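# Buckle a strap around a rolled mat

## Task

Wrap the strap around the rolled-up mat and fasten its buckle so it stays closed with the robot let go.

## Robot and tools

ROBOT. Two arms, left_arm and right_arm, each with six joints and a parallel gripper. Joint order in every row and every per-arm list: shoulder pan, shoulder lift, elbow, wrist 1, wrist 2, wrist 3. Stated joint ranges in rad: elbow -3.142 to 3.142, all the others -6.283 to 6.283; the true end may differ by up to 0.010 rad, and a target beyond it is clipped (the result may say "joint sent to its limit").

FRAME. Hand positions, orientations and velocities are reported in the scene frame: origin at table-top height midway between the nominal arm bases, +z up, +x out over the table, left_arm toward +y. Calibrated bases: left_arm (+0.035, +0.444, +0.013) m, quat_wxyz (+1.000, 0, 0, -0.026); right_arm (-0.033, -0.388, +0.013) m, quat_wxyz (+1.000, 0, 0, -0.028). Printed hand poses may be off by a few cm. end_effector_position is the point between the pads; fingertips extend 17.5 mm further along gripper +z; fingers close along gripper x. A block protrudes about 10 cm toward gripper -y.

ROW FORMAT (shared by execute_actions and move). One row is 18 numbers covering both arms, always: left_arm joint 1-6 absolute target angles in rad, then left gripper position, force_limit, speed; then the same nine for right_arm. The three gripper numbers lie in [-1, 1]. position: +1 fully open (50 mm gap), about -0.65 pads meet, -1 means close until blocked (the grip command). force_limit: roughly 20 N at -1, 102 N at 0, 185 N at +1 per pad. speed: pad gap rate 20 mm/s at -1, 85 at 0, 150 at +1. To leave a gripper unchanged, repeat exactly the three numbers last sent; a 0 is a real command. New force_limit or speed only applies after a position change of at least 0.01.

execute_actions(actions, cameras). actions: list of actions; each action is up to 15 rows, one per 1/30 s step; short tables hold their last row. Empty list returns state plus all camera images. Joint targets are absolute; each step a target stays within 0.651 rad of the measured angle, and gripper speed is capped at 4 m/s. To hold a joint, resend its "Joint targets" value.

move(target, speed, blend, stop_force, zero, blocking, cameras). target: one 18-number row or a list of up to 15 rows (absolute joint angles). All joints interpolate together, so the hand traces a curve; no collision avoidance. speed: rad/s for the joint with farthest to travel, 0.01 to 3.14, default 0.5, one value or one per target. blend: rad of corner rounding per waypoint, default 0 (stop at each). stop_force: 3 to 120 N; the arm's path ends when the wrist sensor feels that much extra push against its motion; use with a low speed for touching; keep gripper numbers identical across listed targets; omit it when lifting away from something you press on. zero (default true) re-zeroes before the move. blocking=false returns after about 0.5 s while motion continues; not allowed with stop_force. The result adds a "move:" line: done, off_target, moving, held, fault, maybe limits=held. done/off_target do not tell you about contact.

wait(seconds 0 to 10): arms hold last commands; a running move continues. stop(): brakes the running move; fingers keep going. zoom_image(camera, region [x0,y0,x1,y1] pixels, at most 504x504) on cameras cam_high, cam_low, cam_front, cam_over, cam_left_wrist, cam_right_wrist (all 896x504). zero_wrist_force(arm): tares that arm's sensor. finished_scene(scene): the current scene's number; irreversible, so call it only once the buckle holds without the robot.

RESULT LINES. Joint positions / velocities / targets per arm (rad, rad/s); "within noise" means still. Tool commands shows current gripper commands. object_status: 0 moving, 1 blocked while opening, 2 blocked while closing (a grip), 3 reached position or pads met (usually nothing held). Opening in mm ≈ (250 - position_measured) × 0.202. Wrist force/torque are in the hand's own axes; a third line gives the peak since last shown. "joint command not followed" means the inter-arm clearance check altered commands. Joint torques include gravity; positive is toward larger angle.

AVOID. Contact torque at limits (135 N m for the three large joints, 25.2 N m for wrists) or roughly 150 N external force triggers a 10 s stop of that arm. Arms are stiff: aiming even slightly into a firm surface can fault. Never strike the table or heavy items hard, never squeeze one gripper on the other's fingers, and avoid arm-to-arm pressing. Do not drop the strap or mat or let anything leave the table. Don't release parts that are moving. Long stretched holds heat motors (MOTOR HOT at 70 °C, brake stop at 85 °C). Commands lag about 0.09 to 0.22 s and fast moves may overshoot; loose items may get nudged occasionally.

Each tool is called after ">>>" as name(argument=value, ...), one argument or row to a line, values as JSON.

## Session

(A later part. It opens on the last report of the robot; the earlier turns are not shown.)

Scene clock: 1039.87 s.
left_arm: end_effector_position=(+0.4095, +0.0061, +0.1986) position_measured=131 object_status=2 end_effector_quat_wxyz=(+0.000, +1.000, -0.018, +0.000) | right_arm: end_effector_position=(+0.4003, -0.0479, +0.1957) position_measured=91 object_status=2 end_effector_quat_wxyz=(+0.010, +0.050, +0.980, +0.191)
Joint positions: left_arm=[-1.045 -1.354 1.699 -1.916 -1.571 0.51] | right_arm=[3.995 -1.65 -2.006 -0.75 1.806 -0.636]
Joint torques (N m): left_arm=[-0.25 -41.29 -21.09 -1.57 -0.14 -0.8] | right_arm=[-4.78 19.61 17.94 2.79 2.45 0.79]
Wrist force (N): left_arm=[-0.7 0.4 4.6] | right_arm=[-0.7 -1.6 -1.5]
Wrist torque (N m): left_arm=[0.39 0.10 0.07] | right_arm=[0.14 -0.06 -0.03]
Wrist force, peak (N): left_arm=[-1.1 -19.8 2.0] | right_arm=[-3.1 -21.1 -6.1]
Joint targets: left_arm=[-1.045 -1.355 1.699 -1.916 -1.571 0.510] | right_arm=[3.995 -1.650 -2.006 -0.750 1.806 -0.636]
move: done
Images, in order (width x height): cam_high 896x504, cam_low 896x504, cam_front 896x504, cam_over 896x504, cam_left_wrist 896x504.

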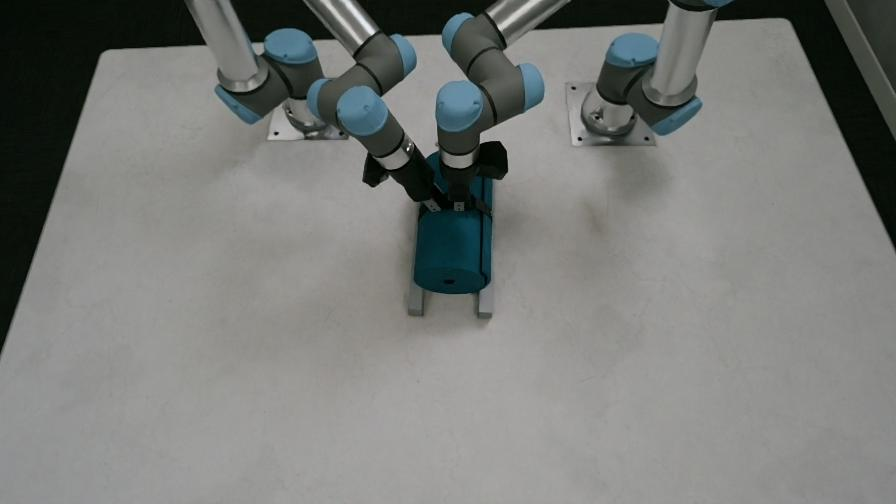

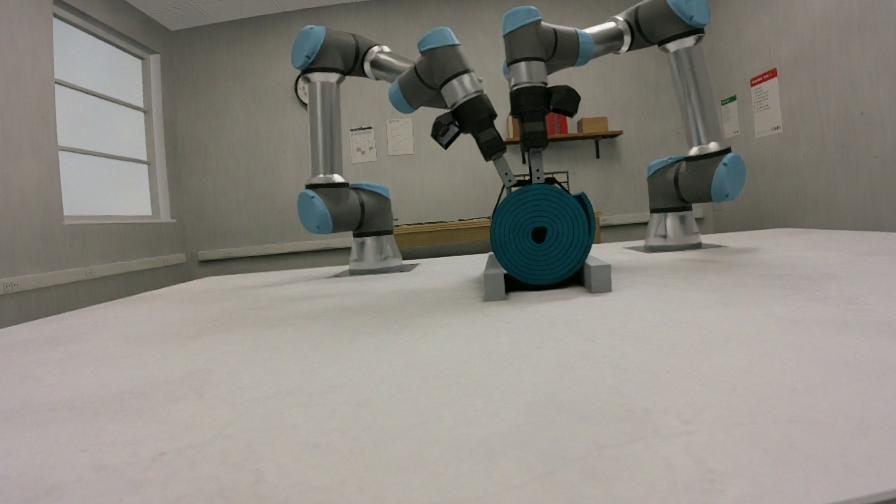

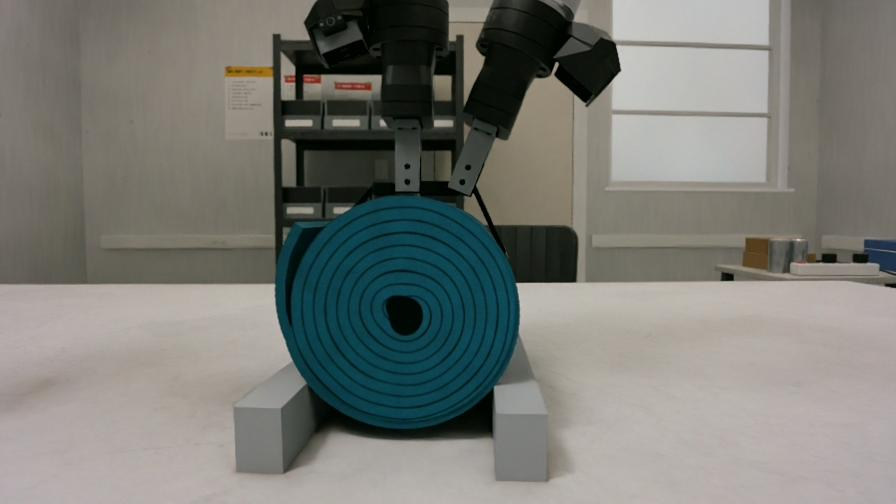

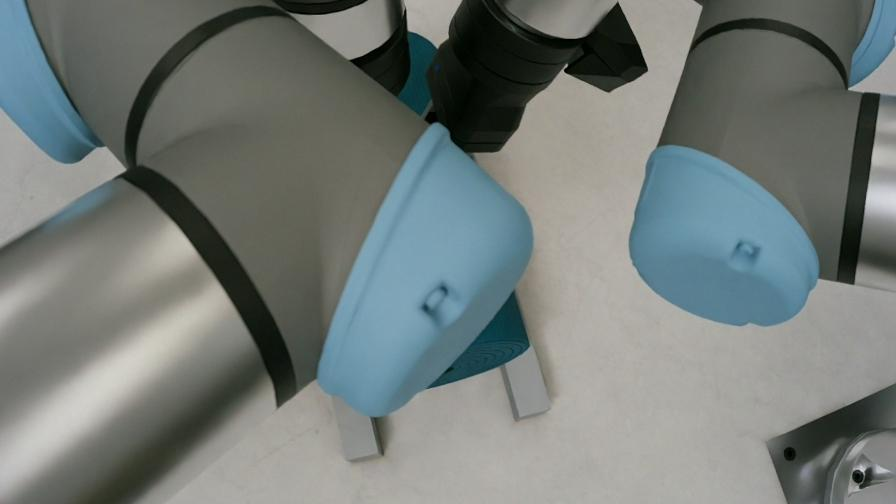

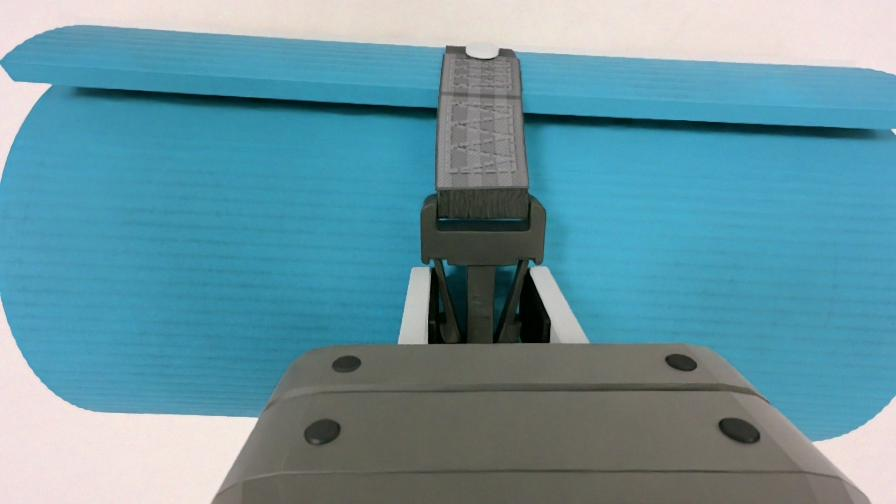

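>>> move(
  target=[-1.0448,-1.3545,1.6993,-1.9158,-1.5708,0.5099,0.6,-0.6,-1,3.9954,-1.6501,-2.0060,-0.7503,1.8064,-0.6362,-1,0.6,-1],
  cameras=["cam_low","cam_front","cam_high","cam_left_wrist"],
)

>>> zoom_image(
  camera="cam_front",
  region=[370, 165, 480, 215],
)

>>> zoom_image(
  camera="cam_left_wrist",
  region=[360, 190, 620, 360],
)

Scene clock: 1070.97 s.
left_arm: end_effector_position=(+0.4096, +0.0062, +0.1986) position_measured=63 object_status=0 end_effector_quat_wxyz=(+0.000, +1.000, -0.018, +0.000) | right_arm: end_effector_position=(+0.4003, -0.0480, +0.1956) position_measured=91 object_status=2 end_effector_quat_wxyz=(+0.010, +0.050, +0.980, +0.191)
Joint positions: left_arm=[-1.045 -1.355 1.699 -1.916 -1.571 0.51] | right_arm=[3.995 -1.65 -2.006 -0.75 1.806 -0.636]
Joint torques (N m): left_arm=[7.15 -44.16 -22.66 -3.51 0.29 2.27] | right_arm=[1.68 22.18 19.65 4.65 1 0.76]
Wrist force (N): left_arm=[-0.7 2.4 -0.4] | right_arm=[-0.4 -2.4 2.1]
Wrist torque (N m): left_arm=[0.41 0.08 0.05] | right_arm=[0.25 -0.03 -0.03]
Wrist force, peak (N): left_arm=[-1.5 1.5 5.3] | right_arm=[-4.7 -3.0 0.4]
Joint targets: left_arm=[-1.045 -1.355 1.699 -1.916 -1.571 0.510] | right_arm=[3.995 -1.650 -2.006 -0.750 1.806 -0.636]
move: done
Images, in order (width x height): cam_high 896x504, cam_low 896x504, cam_front 896x504, cam_left_wrist 896x504.

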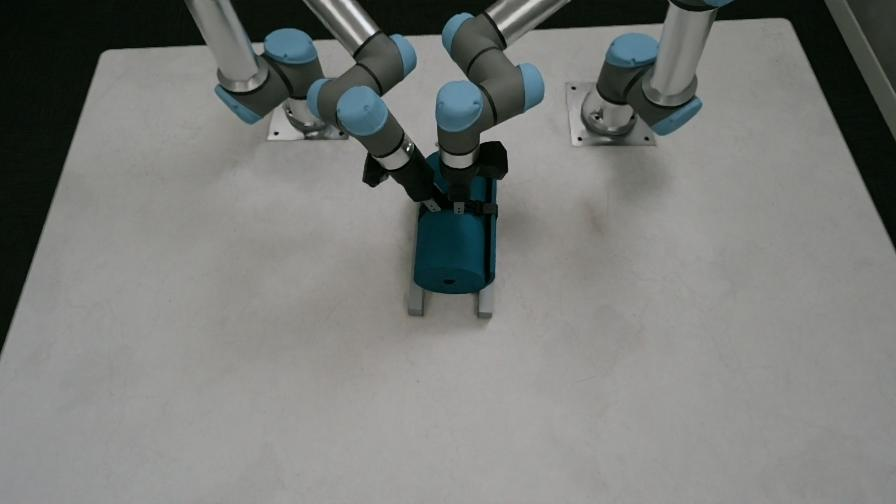

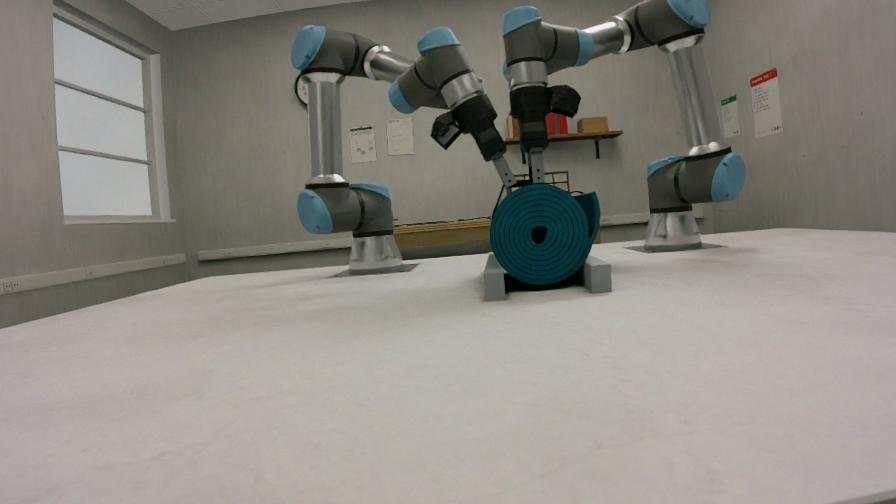

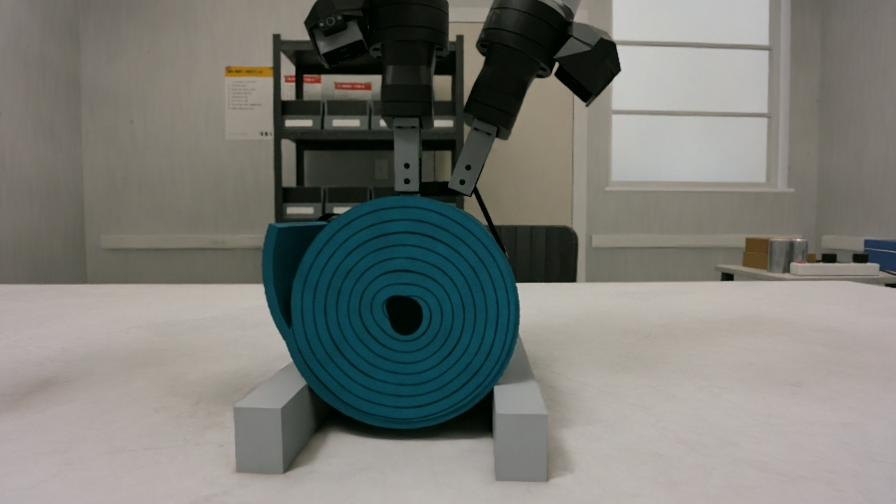

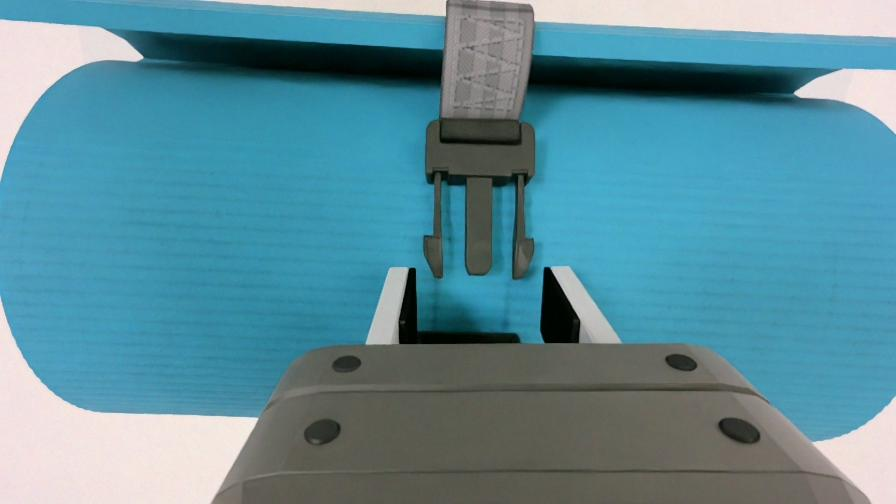

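Scaled by 4.582.

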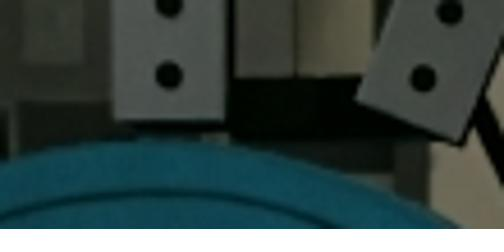

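Scaled by 1.938.

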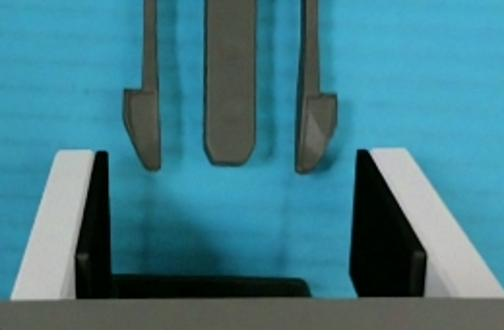

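>>> move(
  target=[
    [-0.8499,-1.5301,2.0798,-2.5457,-1.8861,0.6003,0.8,-0.6,-1,3.9954,-1.6501,-2.0060,-0.7503,1.8064,-0.6362,-1,0.6,-1],
    [-0.7549,-1.4237,2.2560,-2.9797,-2.0519,0.6186,0.8,-0.6,-1,3.9954,-1.6501,-2.0060,-0.7503,1.8064,-0.6362,-1,0.6,-1],
  ],
  speed=0.25,
  cameras=["cam_left_wrist","cam_front"],
)

>>> zoom_image(
  camera="cam_left_wrist",
  region=[360, 190, 620, 360],
)

Scene clock: 1096.93 s.
left_arm: end_effector_position=(+0.4151, +0.0666, +0.1673) position_measured=32 object_status=3 end_effector_quat_wxyz=(+0.358, +0.934, +0.000, +0.000) | right_arm: end_effector_position=(+0.4003, -0.0480, +0.1957) position_measured=91 object_status=2 end_effector_quat_wxyz=(+0.010, +0.050, +0.980, +0.191)
Joint positions: left_arm=[-0.755 -1.424 2.256 -2.98 -2.052 0.619] | right_arm=[3.995 -1.65 -2.006 -0.75 1.806 -0.636]
Joint torques (N m): left_arm=[-7.53 -35.64 -25.06 -2.21 0.66 0.17] | right_arm=[6.95 28.48 31.52 6.13 -0.89 0.69]
Wrist force (N): left_arm=[-0.9 0.5 0.4] | right_arm=[-0.4 -2.5 2.2]
Wrist torque (N m): left_arm=[0.12 0.21 -0.22] | right_arm=[0.24 -0.03 -0.03]
Wrist force, peak (N): left_arm=[-0.8 2.9 -0.5] | right_arm=[-0.4 -2.5 2.4]
Joint targets: left_arm=[-0.755 -1.424 2.256 -2.980 -2.052 0.619] | right_arm=[3.995 -1.650 -2.006 -0.750 1.806 -0.636]
move: done
Images, in order (width x height): cam_front 896x504, cam_left_wrist 896x504.

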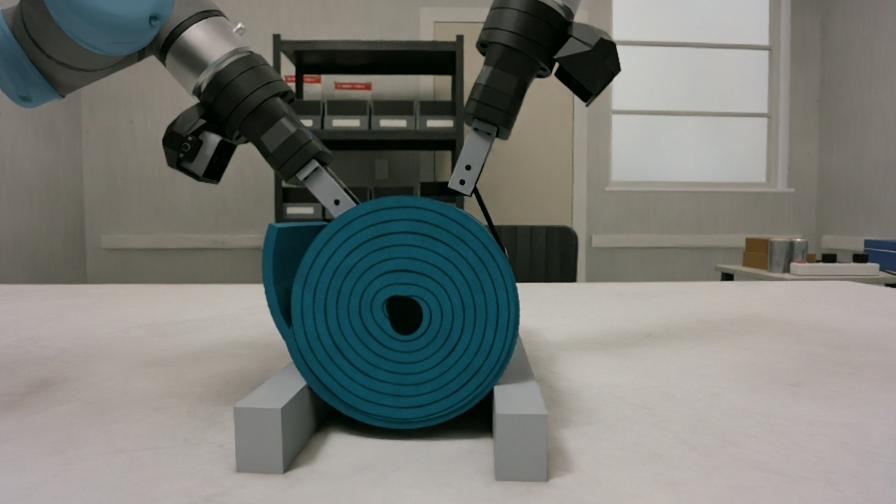

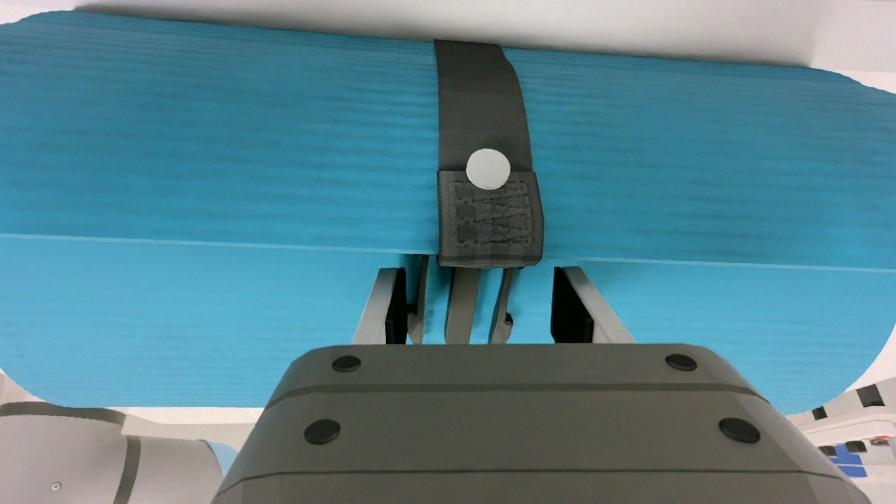

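Scaled by 1.938.

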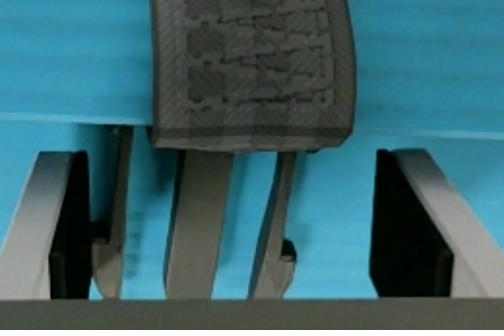

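>>> move(
  target=[-0.7109,-1.3887,2.2398,-2.9169,-2.1361,0.7814,0.8,-0.6,-1,3.9954,-1.6501,-2.0060,-0.7503,1.8064,-0.6362,-1,0.6,-1],
  speed=0.04,
  stop_force=15,
  cameras=["cam_left_wrist","cam_front"],
)

>>> zoom_image(
  camera="cam_left_wrist",
  region=[360, 190, 620, 360],
)

Scene clock: 1133.80 s.
left_arm: end_effector_position=(+0.4126, +0.0754, +0.1530) position_measured=32 object_status=3 end_effector_quat_wxyz=(+0.358, +0.932, -0.056, -0.022) | right_arm: end_effector_position=(+0.4003, -0.0480, +0.1957) position_measured=91 object_status=2 end_effector_quat_wxyz=(+0.010, +0.050, +0.980, +0.191)
Joint positions: left_arm=[-0.711 -1.389 2.24 -2.917 -2.136 0.781] | right_arm=[3.995 -1.65 -2.006 -0.75 1.806 -0.636]
Joint torques (N m): left_arm=[-4.15 -30.77 -19.05 -5.24 0.83 -2.5] | right_arm=[6.72 34.77 31.27 6.16 -0.85 0.65]
Wrist force (N): left_arm=[-0.9 2.0 -0.3] | right_arm=[-0.4 -2.3 2.0]
Wrist torque (N m): left_arm=[0.16 0.20 -0.25] | right_arm=[0.23 -0.03 -0.03]
Wrist force, peak (N): left_arm=[-0.9 2.0 -0.3] | right_arm=[-0.4 -2.6 2.3]
Joint targets: left_arm=[-0.711 -1.389 2.240 -2.917 -2.136 0.781] | right_arm=[3.995 -1.650 -2.006 -0.750 1.806 -0.636]
move: done
Images, in order (width x height): cam_front 896x504, cam_left_wrist 896x504.

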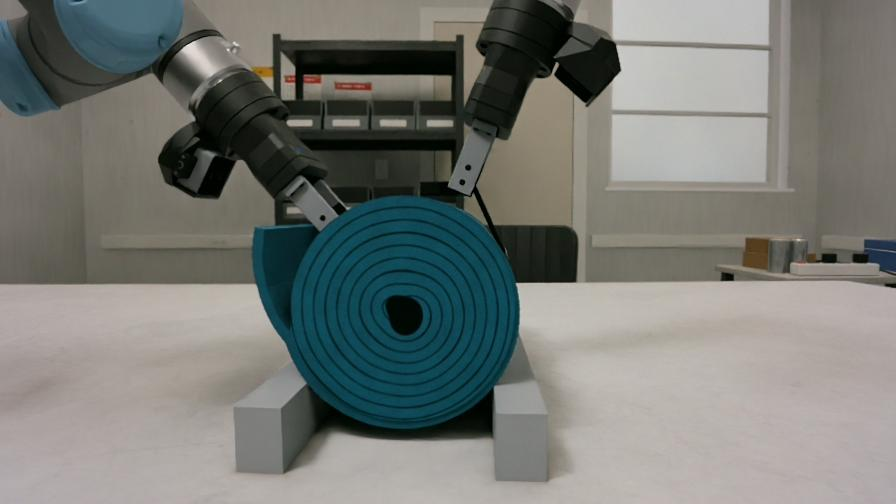

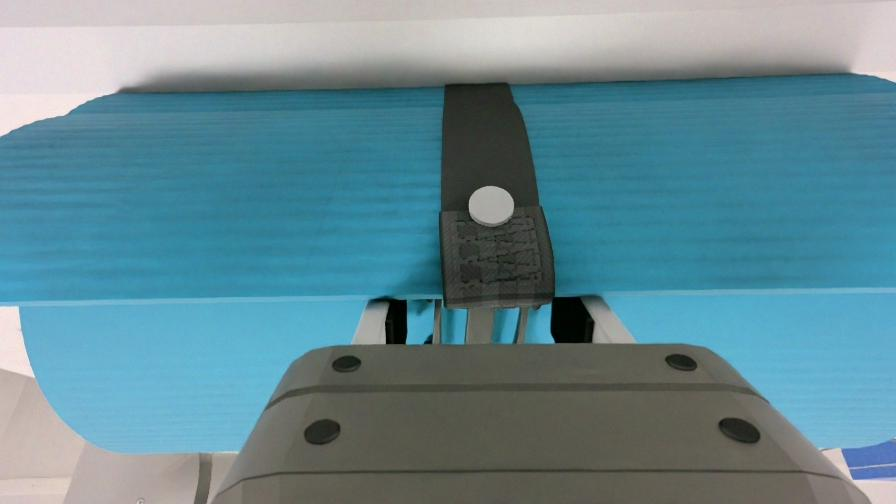

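Scaled by 1.938.

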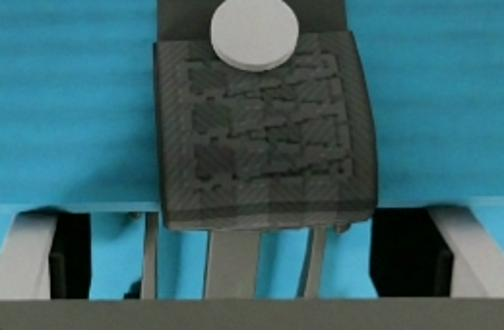

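>>> move(
  target=[-0.7161,-1.3792,2.2398,-2.9293,-2.1337,0.7762,0.8,-0.6,-1,3.9954,-1.6501,-2.0060,-0.7503,1.8064,-0.6362,-1,0.6,-1],
  speed=0.03,
  stop_force=5,
  cameras=["cam_left_wrist"],
)

Scene clock: 1143.90 s.
left_arm: end_effector_position=(+0.4122, +0.0726, +0.1501) position_measured=32 object_status=3 end_effector_quat_wxyz=(+0.358, +0.932, -0.056, -0.022) | right_arm: end_effector_position=(+0.4003, -0.0480, +0.1957) position_measured=91 object_status=2 end_effector_quat_wxyz=(+0.010, +0.050, +0.980, +0.191)
Joint positions: left_arm=[-0.716 -1.379 2.24 -2.929 -2.134 0.776] | right_arm=[3.995 -1.65 -2.006 -0.75 1.806 -0.636]
Joint torques (N m): left_arm=[6.96 -35.71 -13.04 -0.86 -1.16 1.51] | right_arm=[7.28 36.47 31.18 6.12 -0.88 0.56]
Wrist force (N): left_arm=[-0.9 1.5 0.0] | right_arm=[-0.5 -2.4 1.9]
Wrist torque (N m): left_arm=[0.13 0.21 -0.13] | right_arm=[0.23 -0.02 -0.03]
Wrist force, peak (N): left_arm=[-0.8 2.1 -0.3] | right_arm=[-0.4 -2.5 2.3]
Joint targets: left_arm=[-0.716 -1.379 2.240 -2.929 -2.134 0.776] | right_arm=[3.995 -1.650 -2.006 -0.750 1.806 -0.636]
move: done
Images, in order (width x height): cam_left_wrist 896x504.

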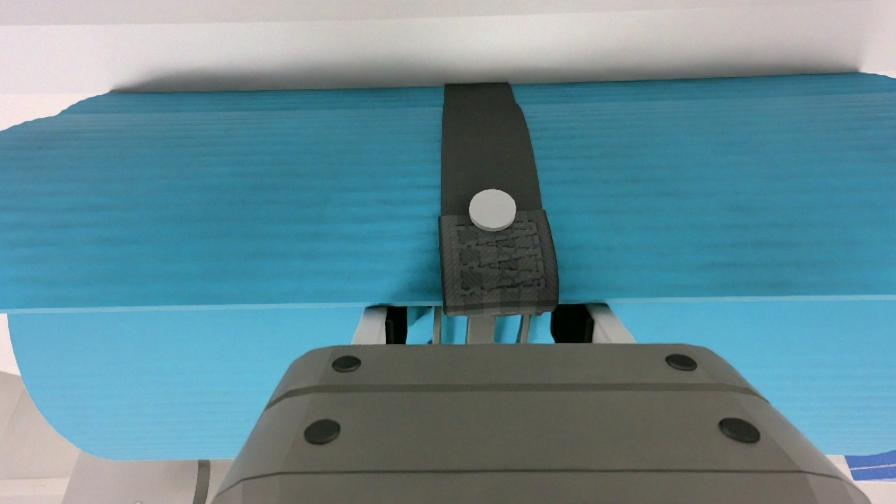

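>>> move(
  target=[-0.7213,-1.3697,2.2398,-2.9417,-2.1313,0.7710,0.8,-0.6,-1,3.9954,-1.6501,-2.0060,-0.7503,1.8064,-0.6362,-1,0.6,-1],
  speed=0.03,
  stop_force=5,
  cameras=["cam_left_wrist"],
)

>>> zoom_image(
  camera="cam_left_wrist",
  region=[360, 190, 620, 360],
)

Scene clock: 1148.60 s.
left_arm: end_effector_position=(+0.4122, +0.0719, +0.1494) position_measured=32 object_status=3 end_effector_quat_wxyz=(+0.358, +0.932, -0.056, -0.021) | right_arm: end_effector_position=(+0.4003, -0.0480, +0.1957) position_measured=91 object_status=2 end_effector_quat_wxyz=(+0.010, +0.050, +0.980, +0.191)
Joint positions: left_arm=[-0.717 -1.377 2.24 -2.933 -2.133 0.775] | right_arm=[3.995 -1.65 -2.006 -0.75 1.806 -0.636]
Joint torques (N m): left_arm=[8.2 -35.59 -14.33 -0.73 -2.76 2.36] | right_arm=[6.57 36.19 31.22 6.19 -0.91 0.58]
Wrist force (N): left_arm=[-1.2 0.1 -5.0] | right_arm=[-0.4 -2.5 2.0]
Wrist torque (N m): left_arm=[0.06 0.36 -0.16] | right_arm=[0.22 -0.03 -0.03]
Wrist force, peak (N): left_arm=[-2.2 0.2 -9.3] | right_arm=[-0.4 -2.7 2.1]
Joint targets: left_arm=[-0.717 -1.377 2.240 -2.933 -2.133 0.775] | right_arm=[3.995 -1.650 -2.006 -0.750 1.806 -0.636]
move: contact (left_arm)
Images, in order (width x height): cam_left_wrist 896x504.

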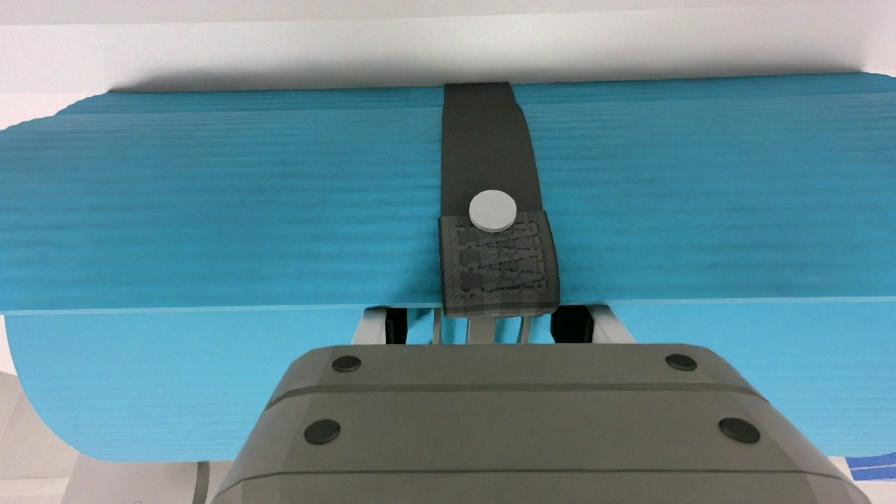

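Scaled by 1.938.

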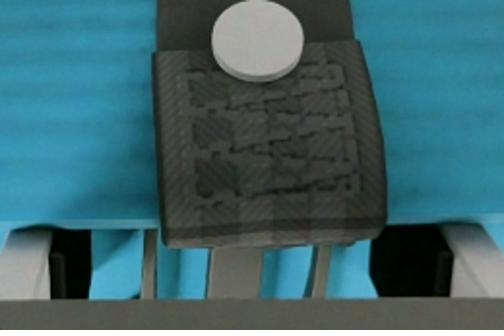

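>>> move(
  target=[-0.717,-1.377,2.240,-2.933,-2.133,0.775,-1,0.6,-1,3.9954,-1.6501,-2.0060,-0.7503,1.8064,-0.6362,-1,0.6,-1],
  cameras=["cam_left_wrist"],
)

Scene clock: 1151.27 s.
left_arm: end_effector_position=(+0.4123, +0.0721, +0.1495) position_measured=91 object_status=2 end_effector_quat_wxyz=(+0.358, +0.932, -0.056, -0.021) | right_arm: end_effector_position=(+0.4003, -0.0480, +0.1957) position_measured=91 object_status=2 end_effector_quat_wxyz=(+0.010, +0.050, +0.980, +0.191)
Joint positions: left_arm=[-0.717 -1.377 2.24 -2.933 -2.133 0.775] | right_arm=[3.995 -1.65 -2.006 -0.75 1.806 -0.636]
Joint torques (N m): left_arm=[1.11 -29.89 -11.24 -5.84 0.71 1.72] | right_arm=[7.07 36.16 30.95 6.15 -0.87 0.4]
Wrist force (N): left_arm=[-0.9 1.1 -0.4] | right_arm=[-0.4 -2.4 2.1]
Wrist torque (N m): left_arm=[0.14 0.25 -0.16] | right_arm=[0.24 -0.03 -0.03]
Wrist force, peak (N): left_arm=[-1.2 0.2 -4.9] | right_arm=[-0.5 -2.6 2.3]
Joint targets: left_arm=[-0.717 -1.377 2.240 -2.933 -2.133 0.775] | right_arm=[3.995 -1.650 -2.006 -0.750 1.806 -0.636]
move: done
Images, in order (width x height): cam_left_wrist 896x504.

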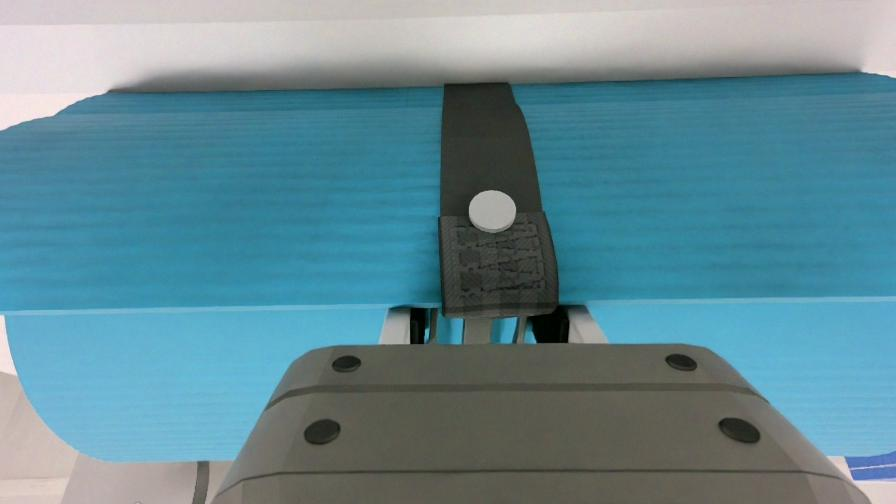

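>>> move(
  target=[
    [-0.8235,-1.4883,2.0936,-2.5714,-1.9239,0.6921,-1,0.6,-1,3.9954,-1.6501,-2.0060,-0.7503,1.8064,-0.6362,-1,0.6,-1],
    [-0.9709,-1.4579,1.8752,-2.1048,-1.6476,0.5793,-1,0.6,-1,3.9954,-1.6501,-2.0060,-0.7503,1.8064,-0.6362,-1,0.6,-1],
  ],
  speed=0.2,
  stop_force=30,
  cameras=["all"],
)

>>> zoom_image(
  camera="cam_front",
  region=[340, 140, 500, 240],
)

>>> zoom_image(
  camera="cam_over",
  region=[330, 120, 450, 210],
)

>>> zoom_image(
  camera="cam_low",
  region=[490, 160, 600, 220],
)

>>> zoom_image(
  camera="cam_left_wrist",
  region=[360, 190, 620, 360],
)

Scene clock: 1168.20 s.
left_arm: end_effector_position=(+0.4111, +0.0456, +0.1936) position_measured=91 object_status=2 end_effector_quat_wxyz=(+0.070, +0.997, -0.018, -0.001) | right_arm: end_effector_position=(+0.4003, -0.0480, +0.1957) position_measured=91 object_status=2 end_effector_quat_wxyz=(+0.010, +0.050, +0.980, +0.191)
Joint positions: left_arm=[-0.971 -1.458 1.875 -2.105 -1.648 0.579] | right_arm=[3.995 -1.65 -2.006 -0.75 1.806 -0.636]
Joint torques (N m): left_arm=[9.57 -37.01 -16.95 -1.84 -0.2 2.38] | right_arm=[6.82 36 31.32 6.15 -0.87 0.18]
Wrist force (N): left_arm=[-0.6 1.7 -0.1] | right_arm=[-0.3 -2.5 2.3]
Wrist torque (N m): left_arm=[0.31 0.08 0.00] | right_arm=[0.24 -0.04 -0.03]
Wrist force, peak (N): left_arm=[-0.7 2.3 -0.4] | right_arm=[-0.5 -2.5 2.3]
Joint targets: left_arm=[-0.971 -1.458 1.875 -2.105 -1.648 0.579] | right_arm=[3.995 -1.650 -2.006 -0.750 1.806 -0.636]
move: done

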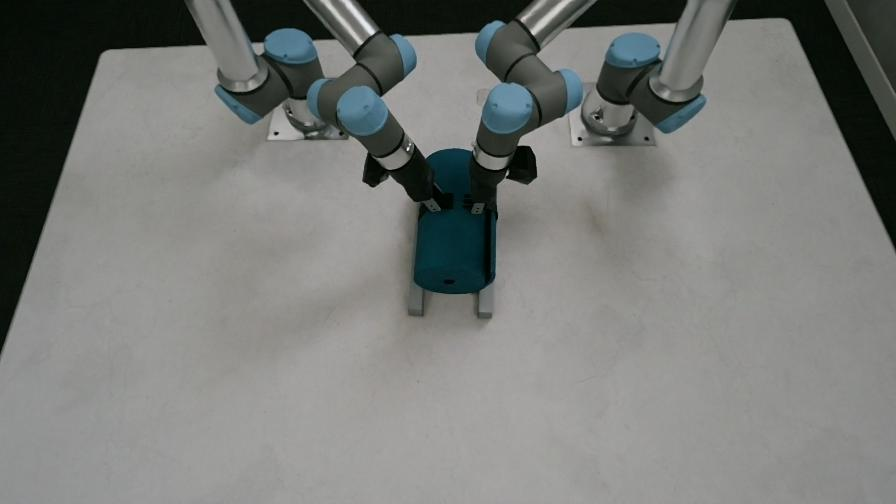

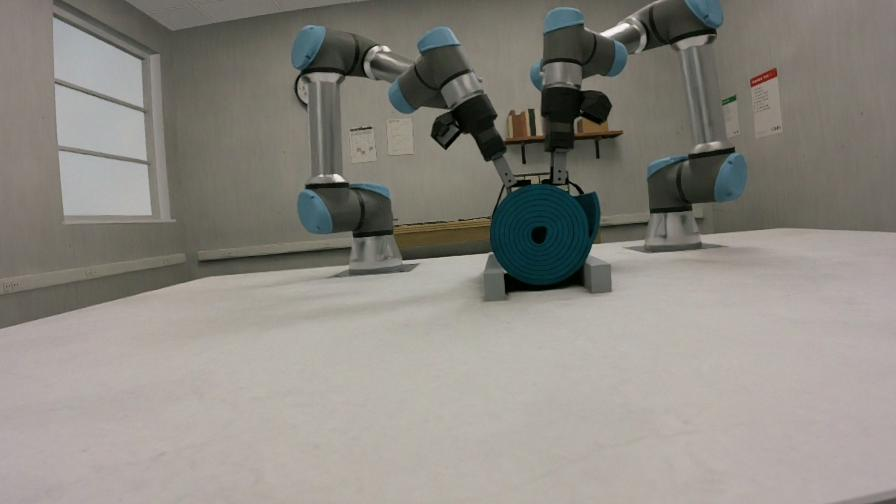

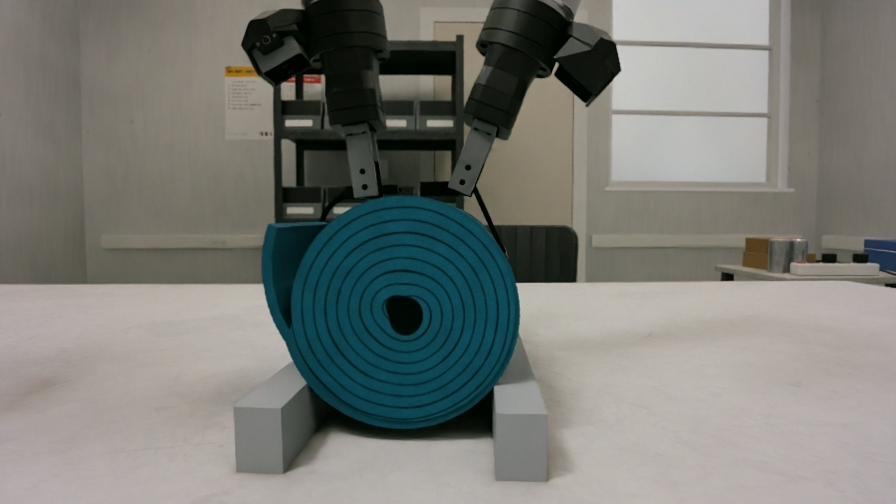

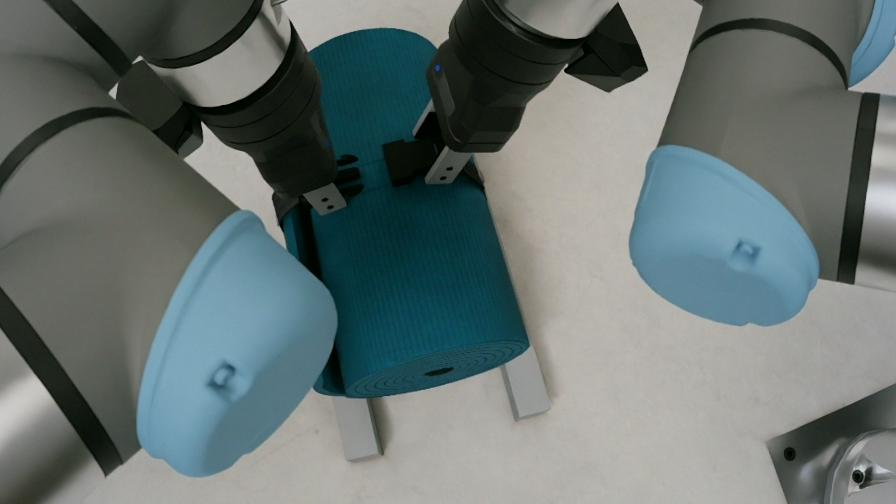

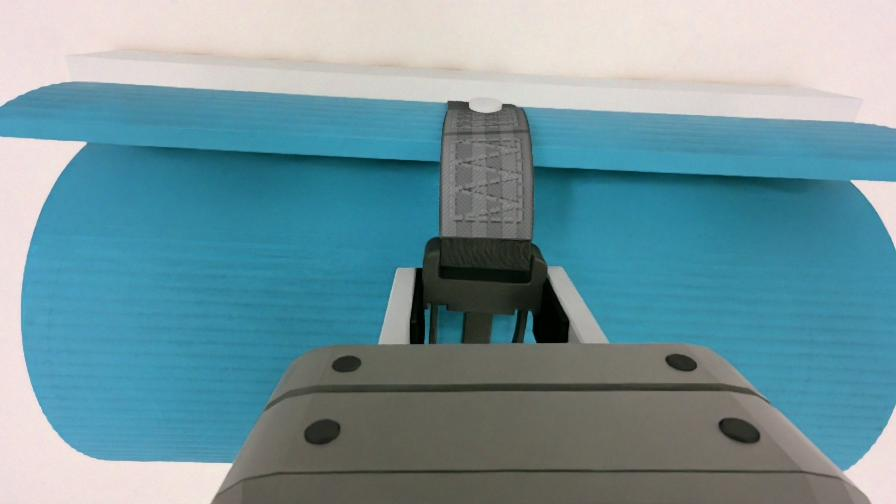

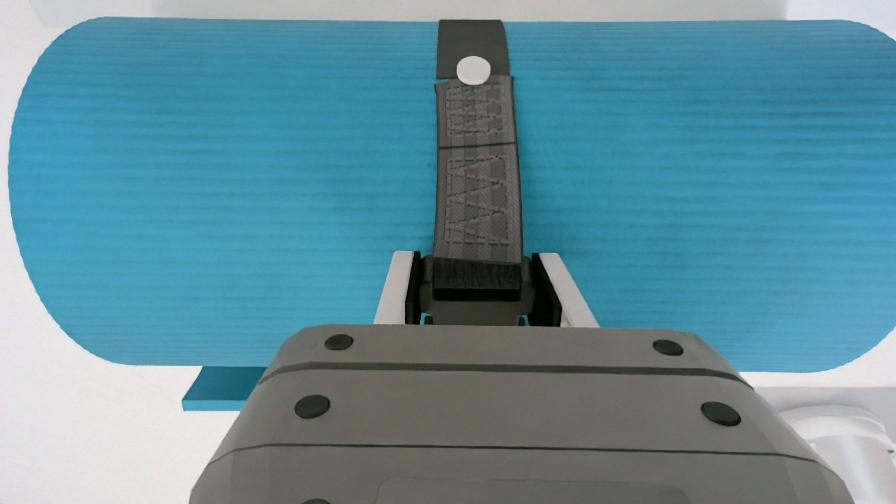

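Scaled by 3.150.

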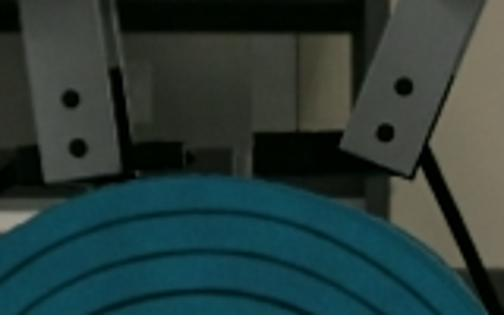

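Scaled by 4.200.

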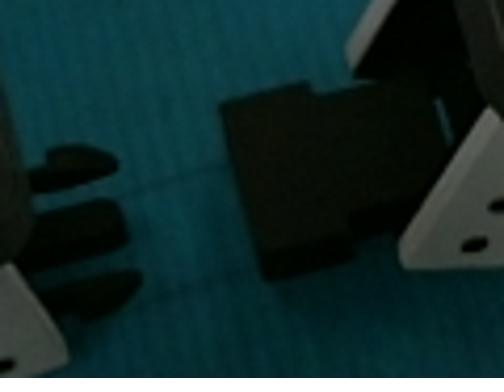

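Scaled by 4.582.

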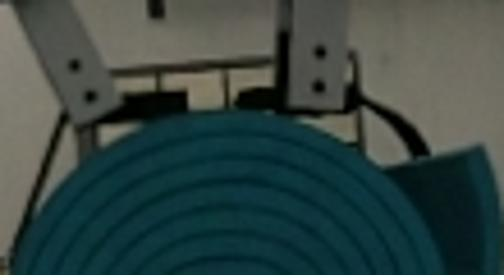

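Scaled by 1.938.

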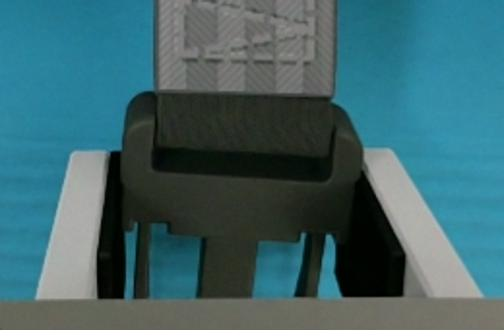

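>>> move(
  target=[-1.0069,-1.4179,1.7865,-1.9695,-1.5884,0.5298,-1,0.6,-1,3.9954,-1.6501,-2.0060,-0.7503,1.8064,-0.6362,-1,0.6,-1],
  speed=0.1,
  stop_force=20,
  cameras=["cam_low","cam_front","cam_over"],
)

>>> zoom_image(
  camera="cam_front",
  region=[340, 140, 500, 240],
)

>>> zoom_image(
  camera="cam_over",
  region=[330, 120, 450, 210],
)

>>> zoom_image(
  camera="cam_low",
  region=[490, 160, 600, 220],
)

Scene clock: 1192.30 s.
left_arm: end_effector_position=(+0.4111, +0.0376, +0.1980) position_measured=91 object_status=2 end_effector_quat_wxyz=(+0.017, +1.000, -0.009, +0.000) | right_arm: end_effector_position=(+0.4003, -0.0480, +0.1957) position_measured=91 object_status=2 end_effector_quat_wxyz=(+0.010, +0.050, +0.980, +0.191)
Joint positions: left_arm=[-1.007 -1.418 1.786 -1.97 -1.588 0.53] | right_arm=[3.995 -1.65 -2.006 -0.75 1.806 -0.636]
Joint torques (N m): left_arm=[9.47 -42.22 -17.98 -5.45 -1.79 2.35] | right_arm=[7.33 36.59 31.43 6.05 -0.79 0.12]
Wrist force (N): left_arm=[-0.3 1.9 0.4] | right_arm=[-0.3 -2.4 1.9]
Wrist torque (N m): left_arm=[0.37 0.07 0.05] | right_arm=[0.25 -0.04 -0.03]
Wrist force, peak (N): left_arm=[-0.6 2.2 0.3] | right_arm=[-0.5 -2.6 2.1]
Joint targets: left_arm=[-1.007 -1.418 1.786 -1.970 -1.588 0.530] | right_arm=[3.995 -1.650 -2.006 -0.750 1.806 -0.636]
move: done
Images, in order (width x height): cam_low 896x504, cam_front 896x504, cam_over 896x504.

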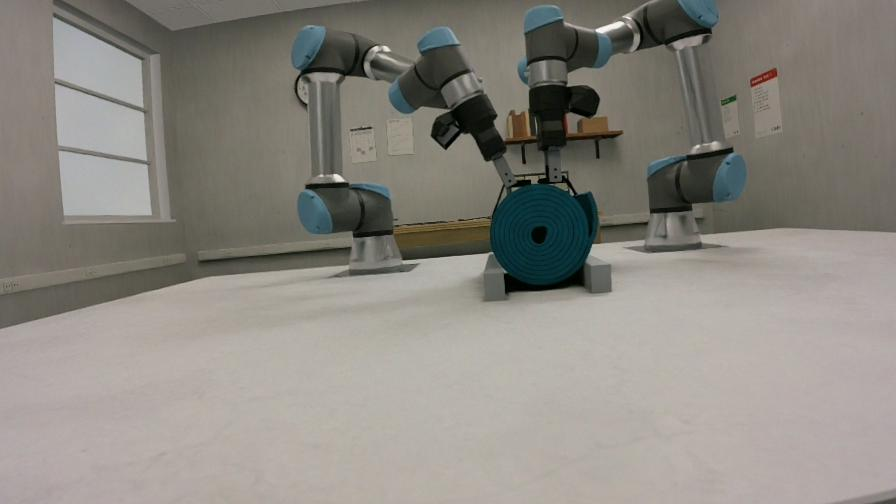

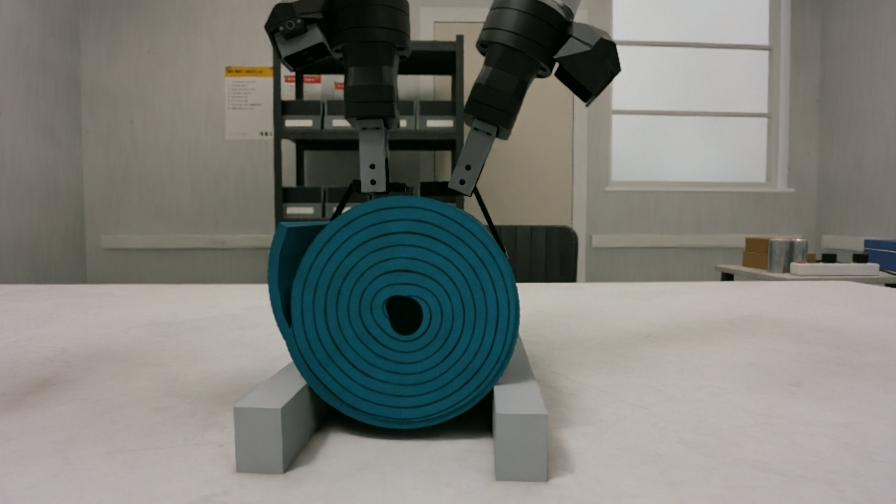

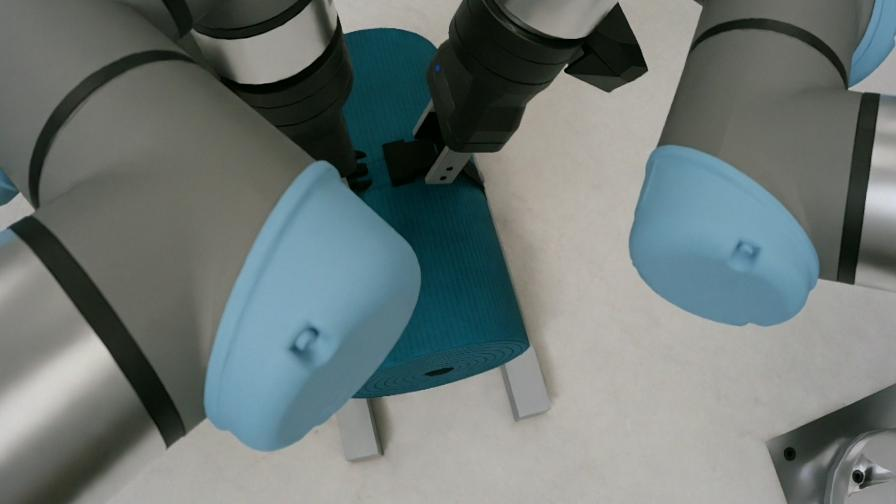

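Scaled by 3.150.

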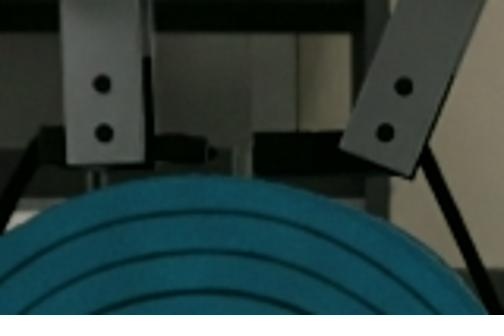

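Scaled by 4.200.

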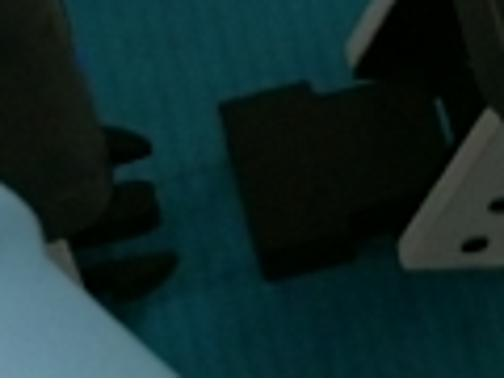

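Scaled by 4.582.

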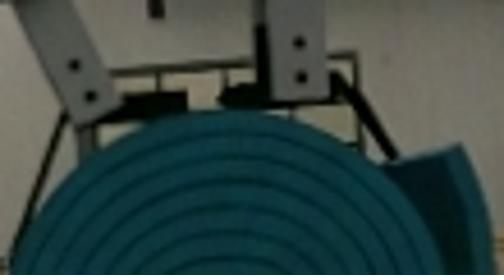

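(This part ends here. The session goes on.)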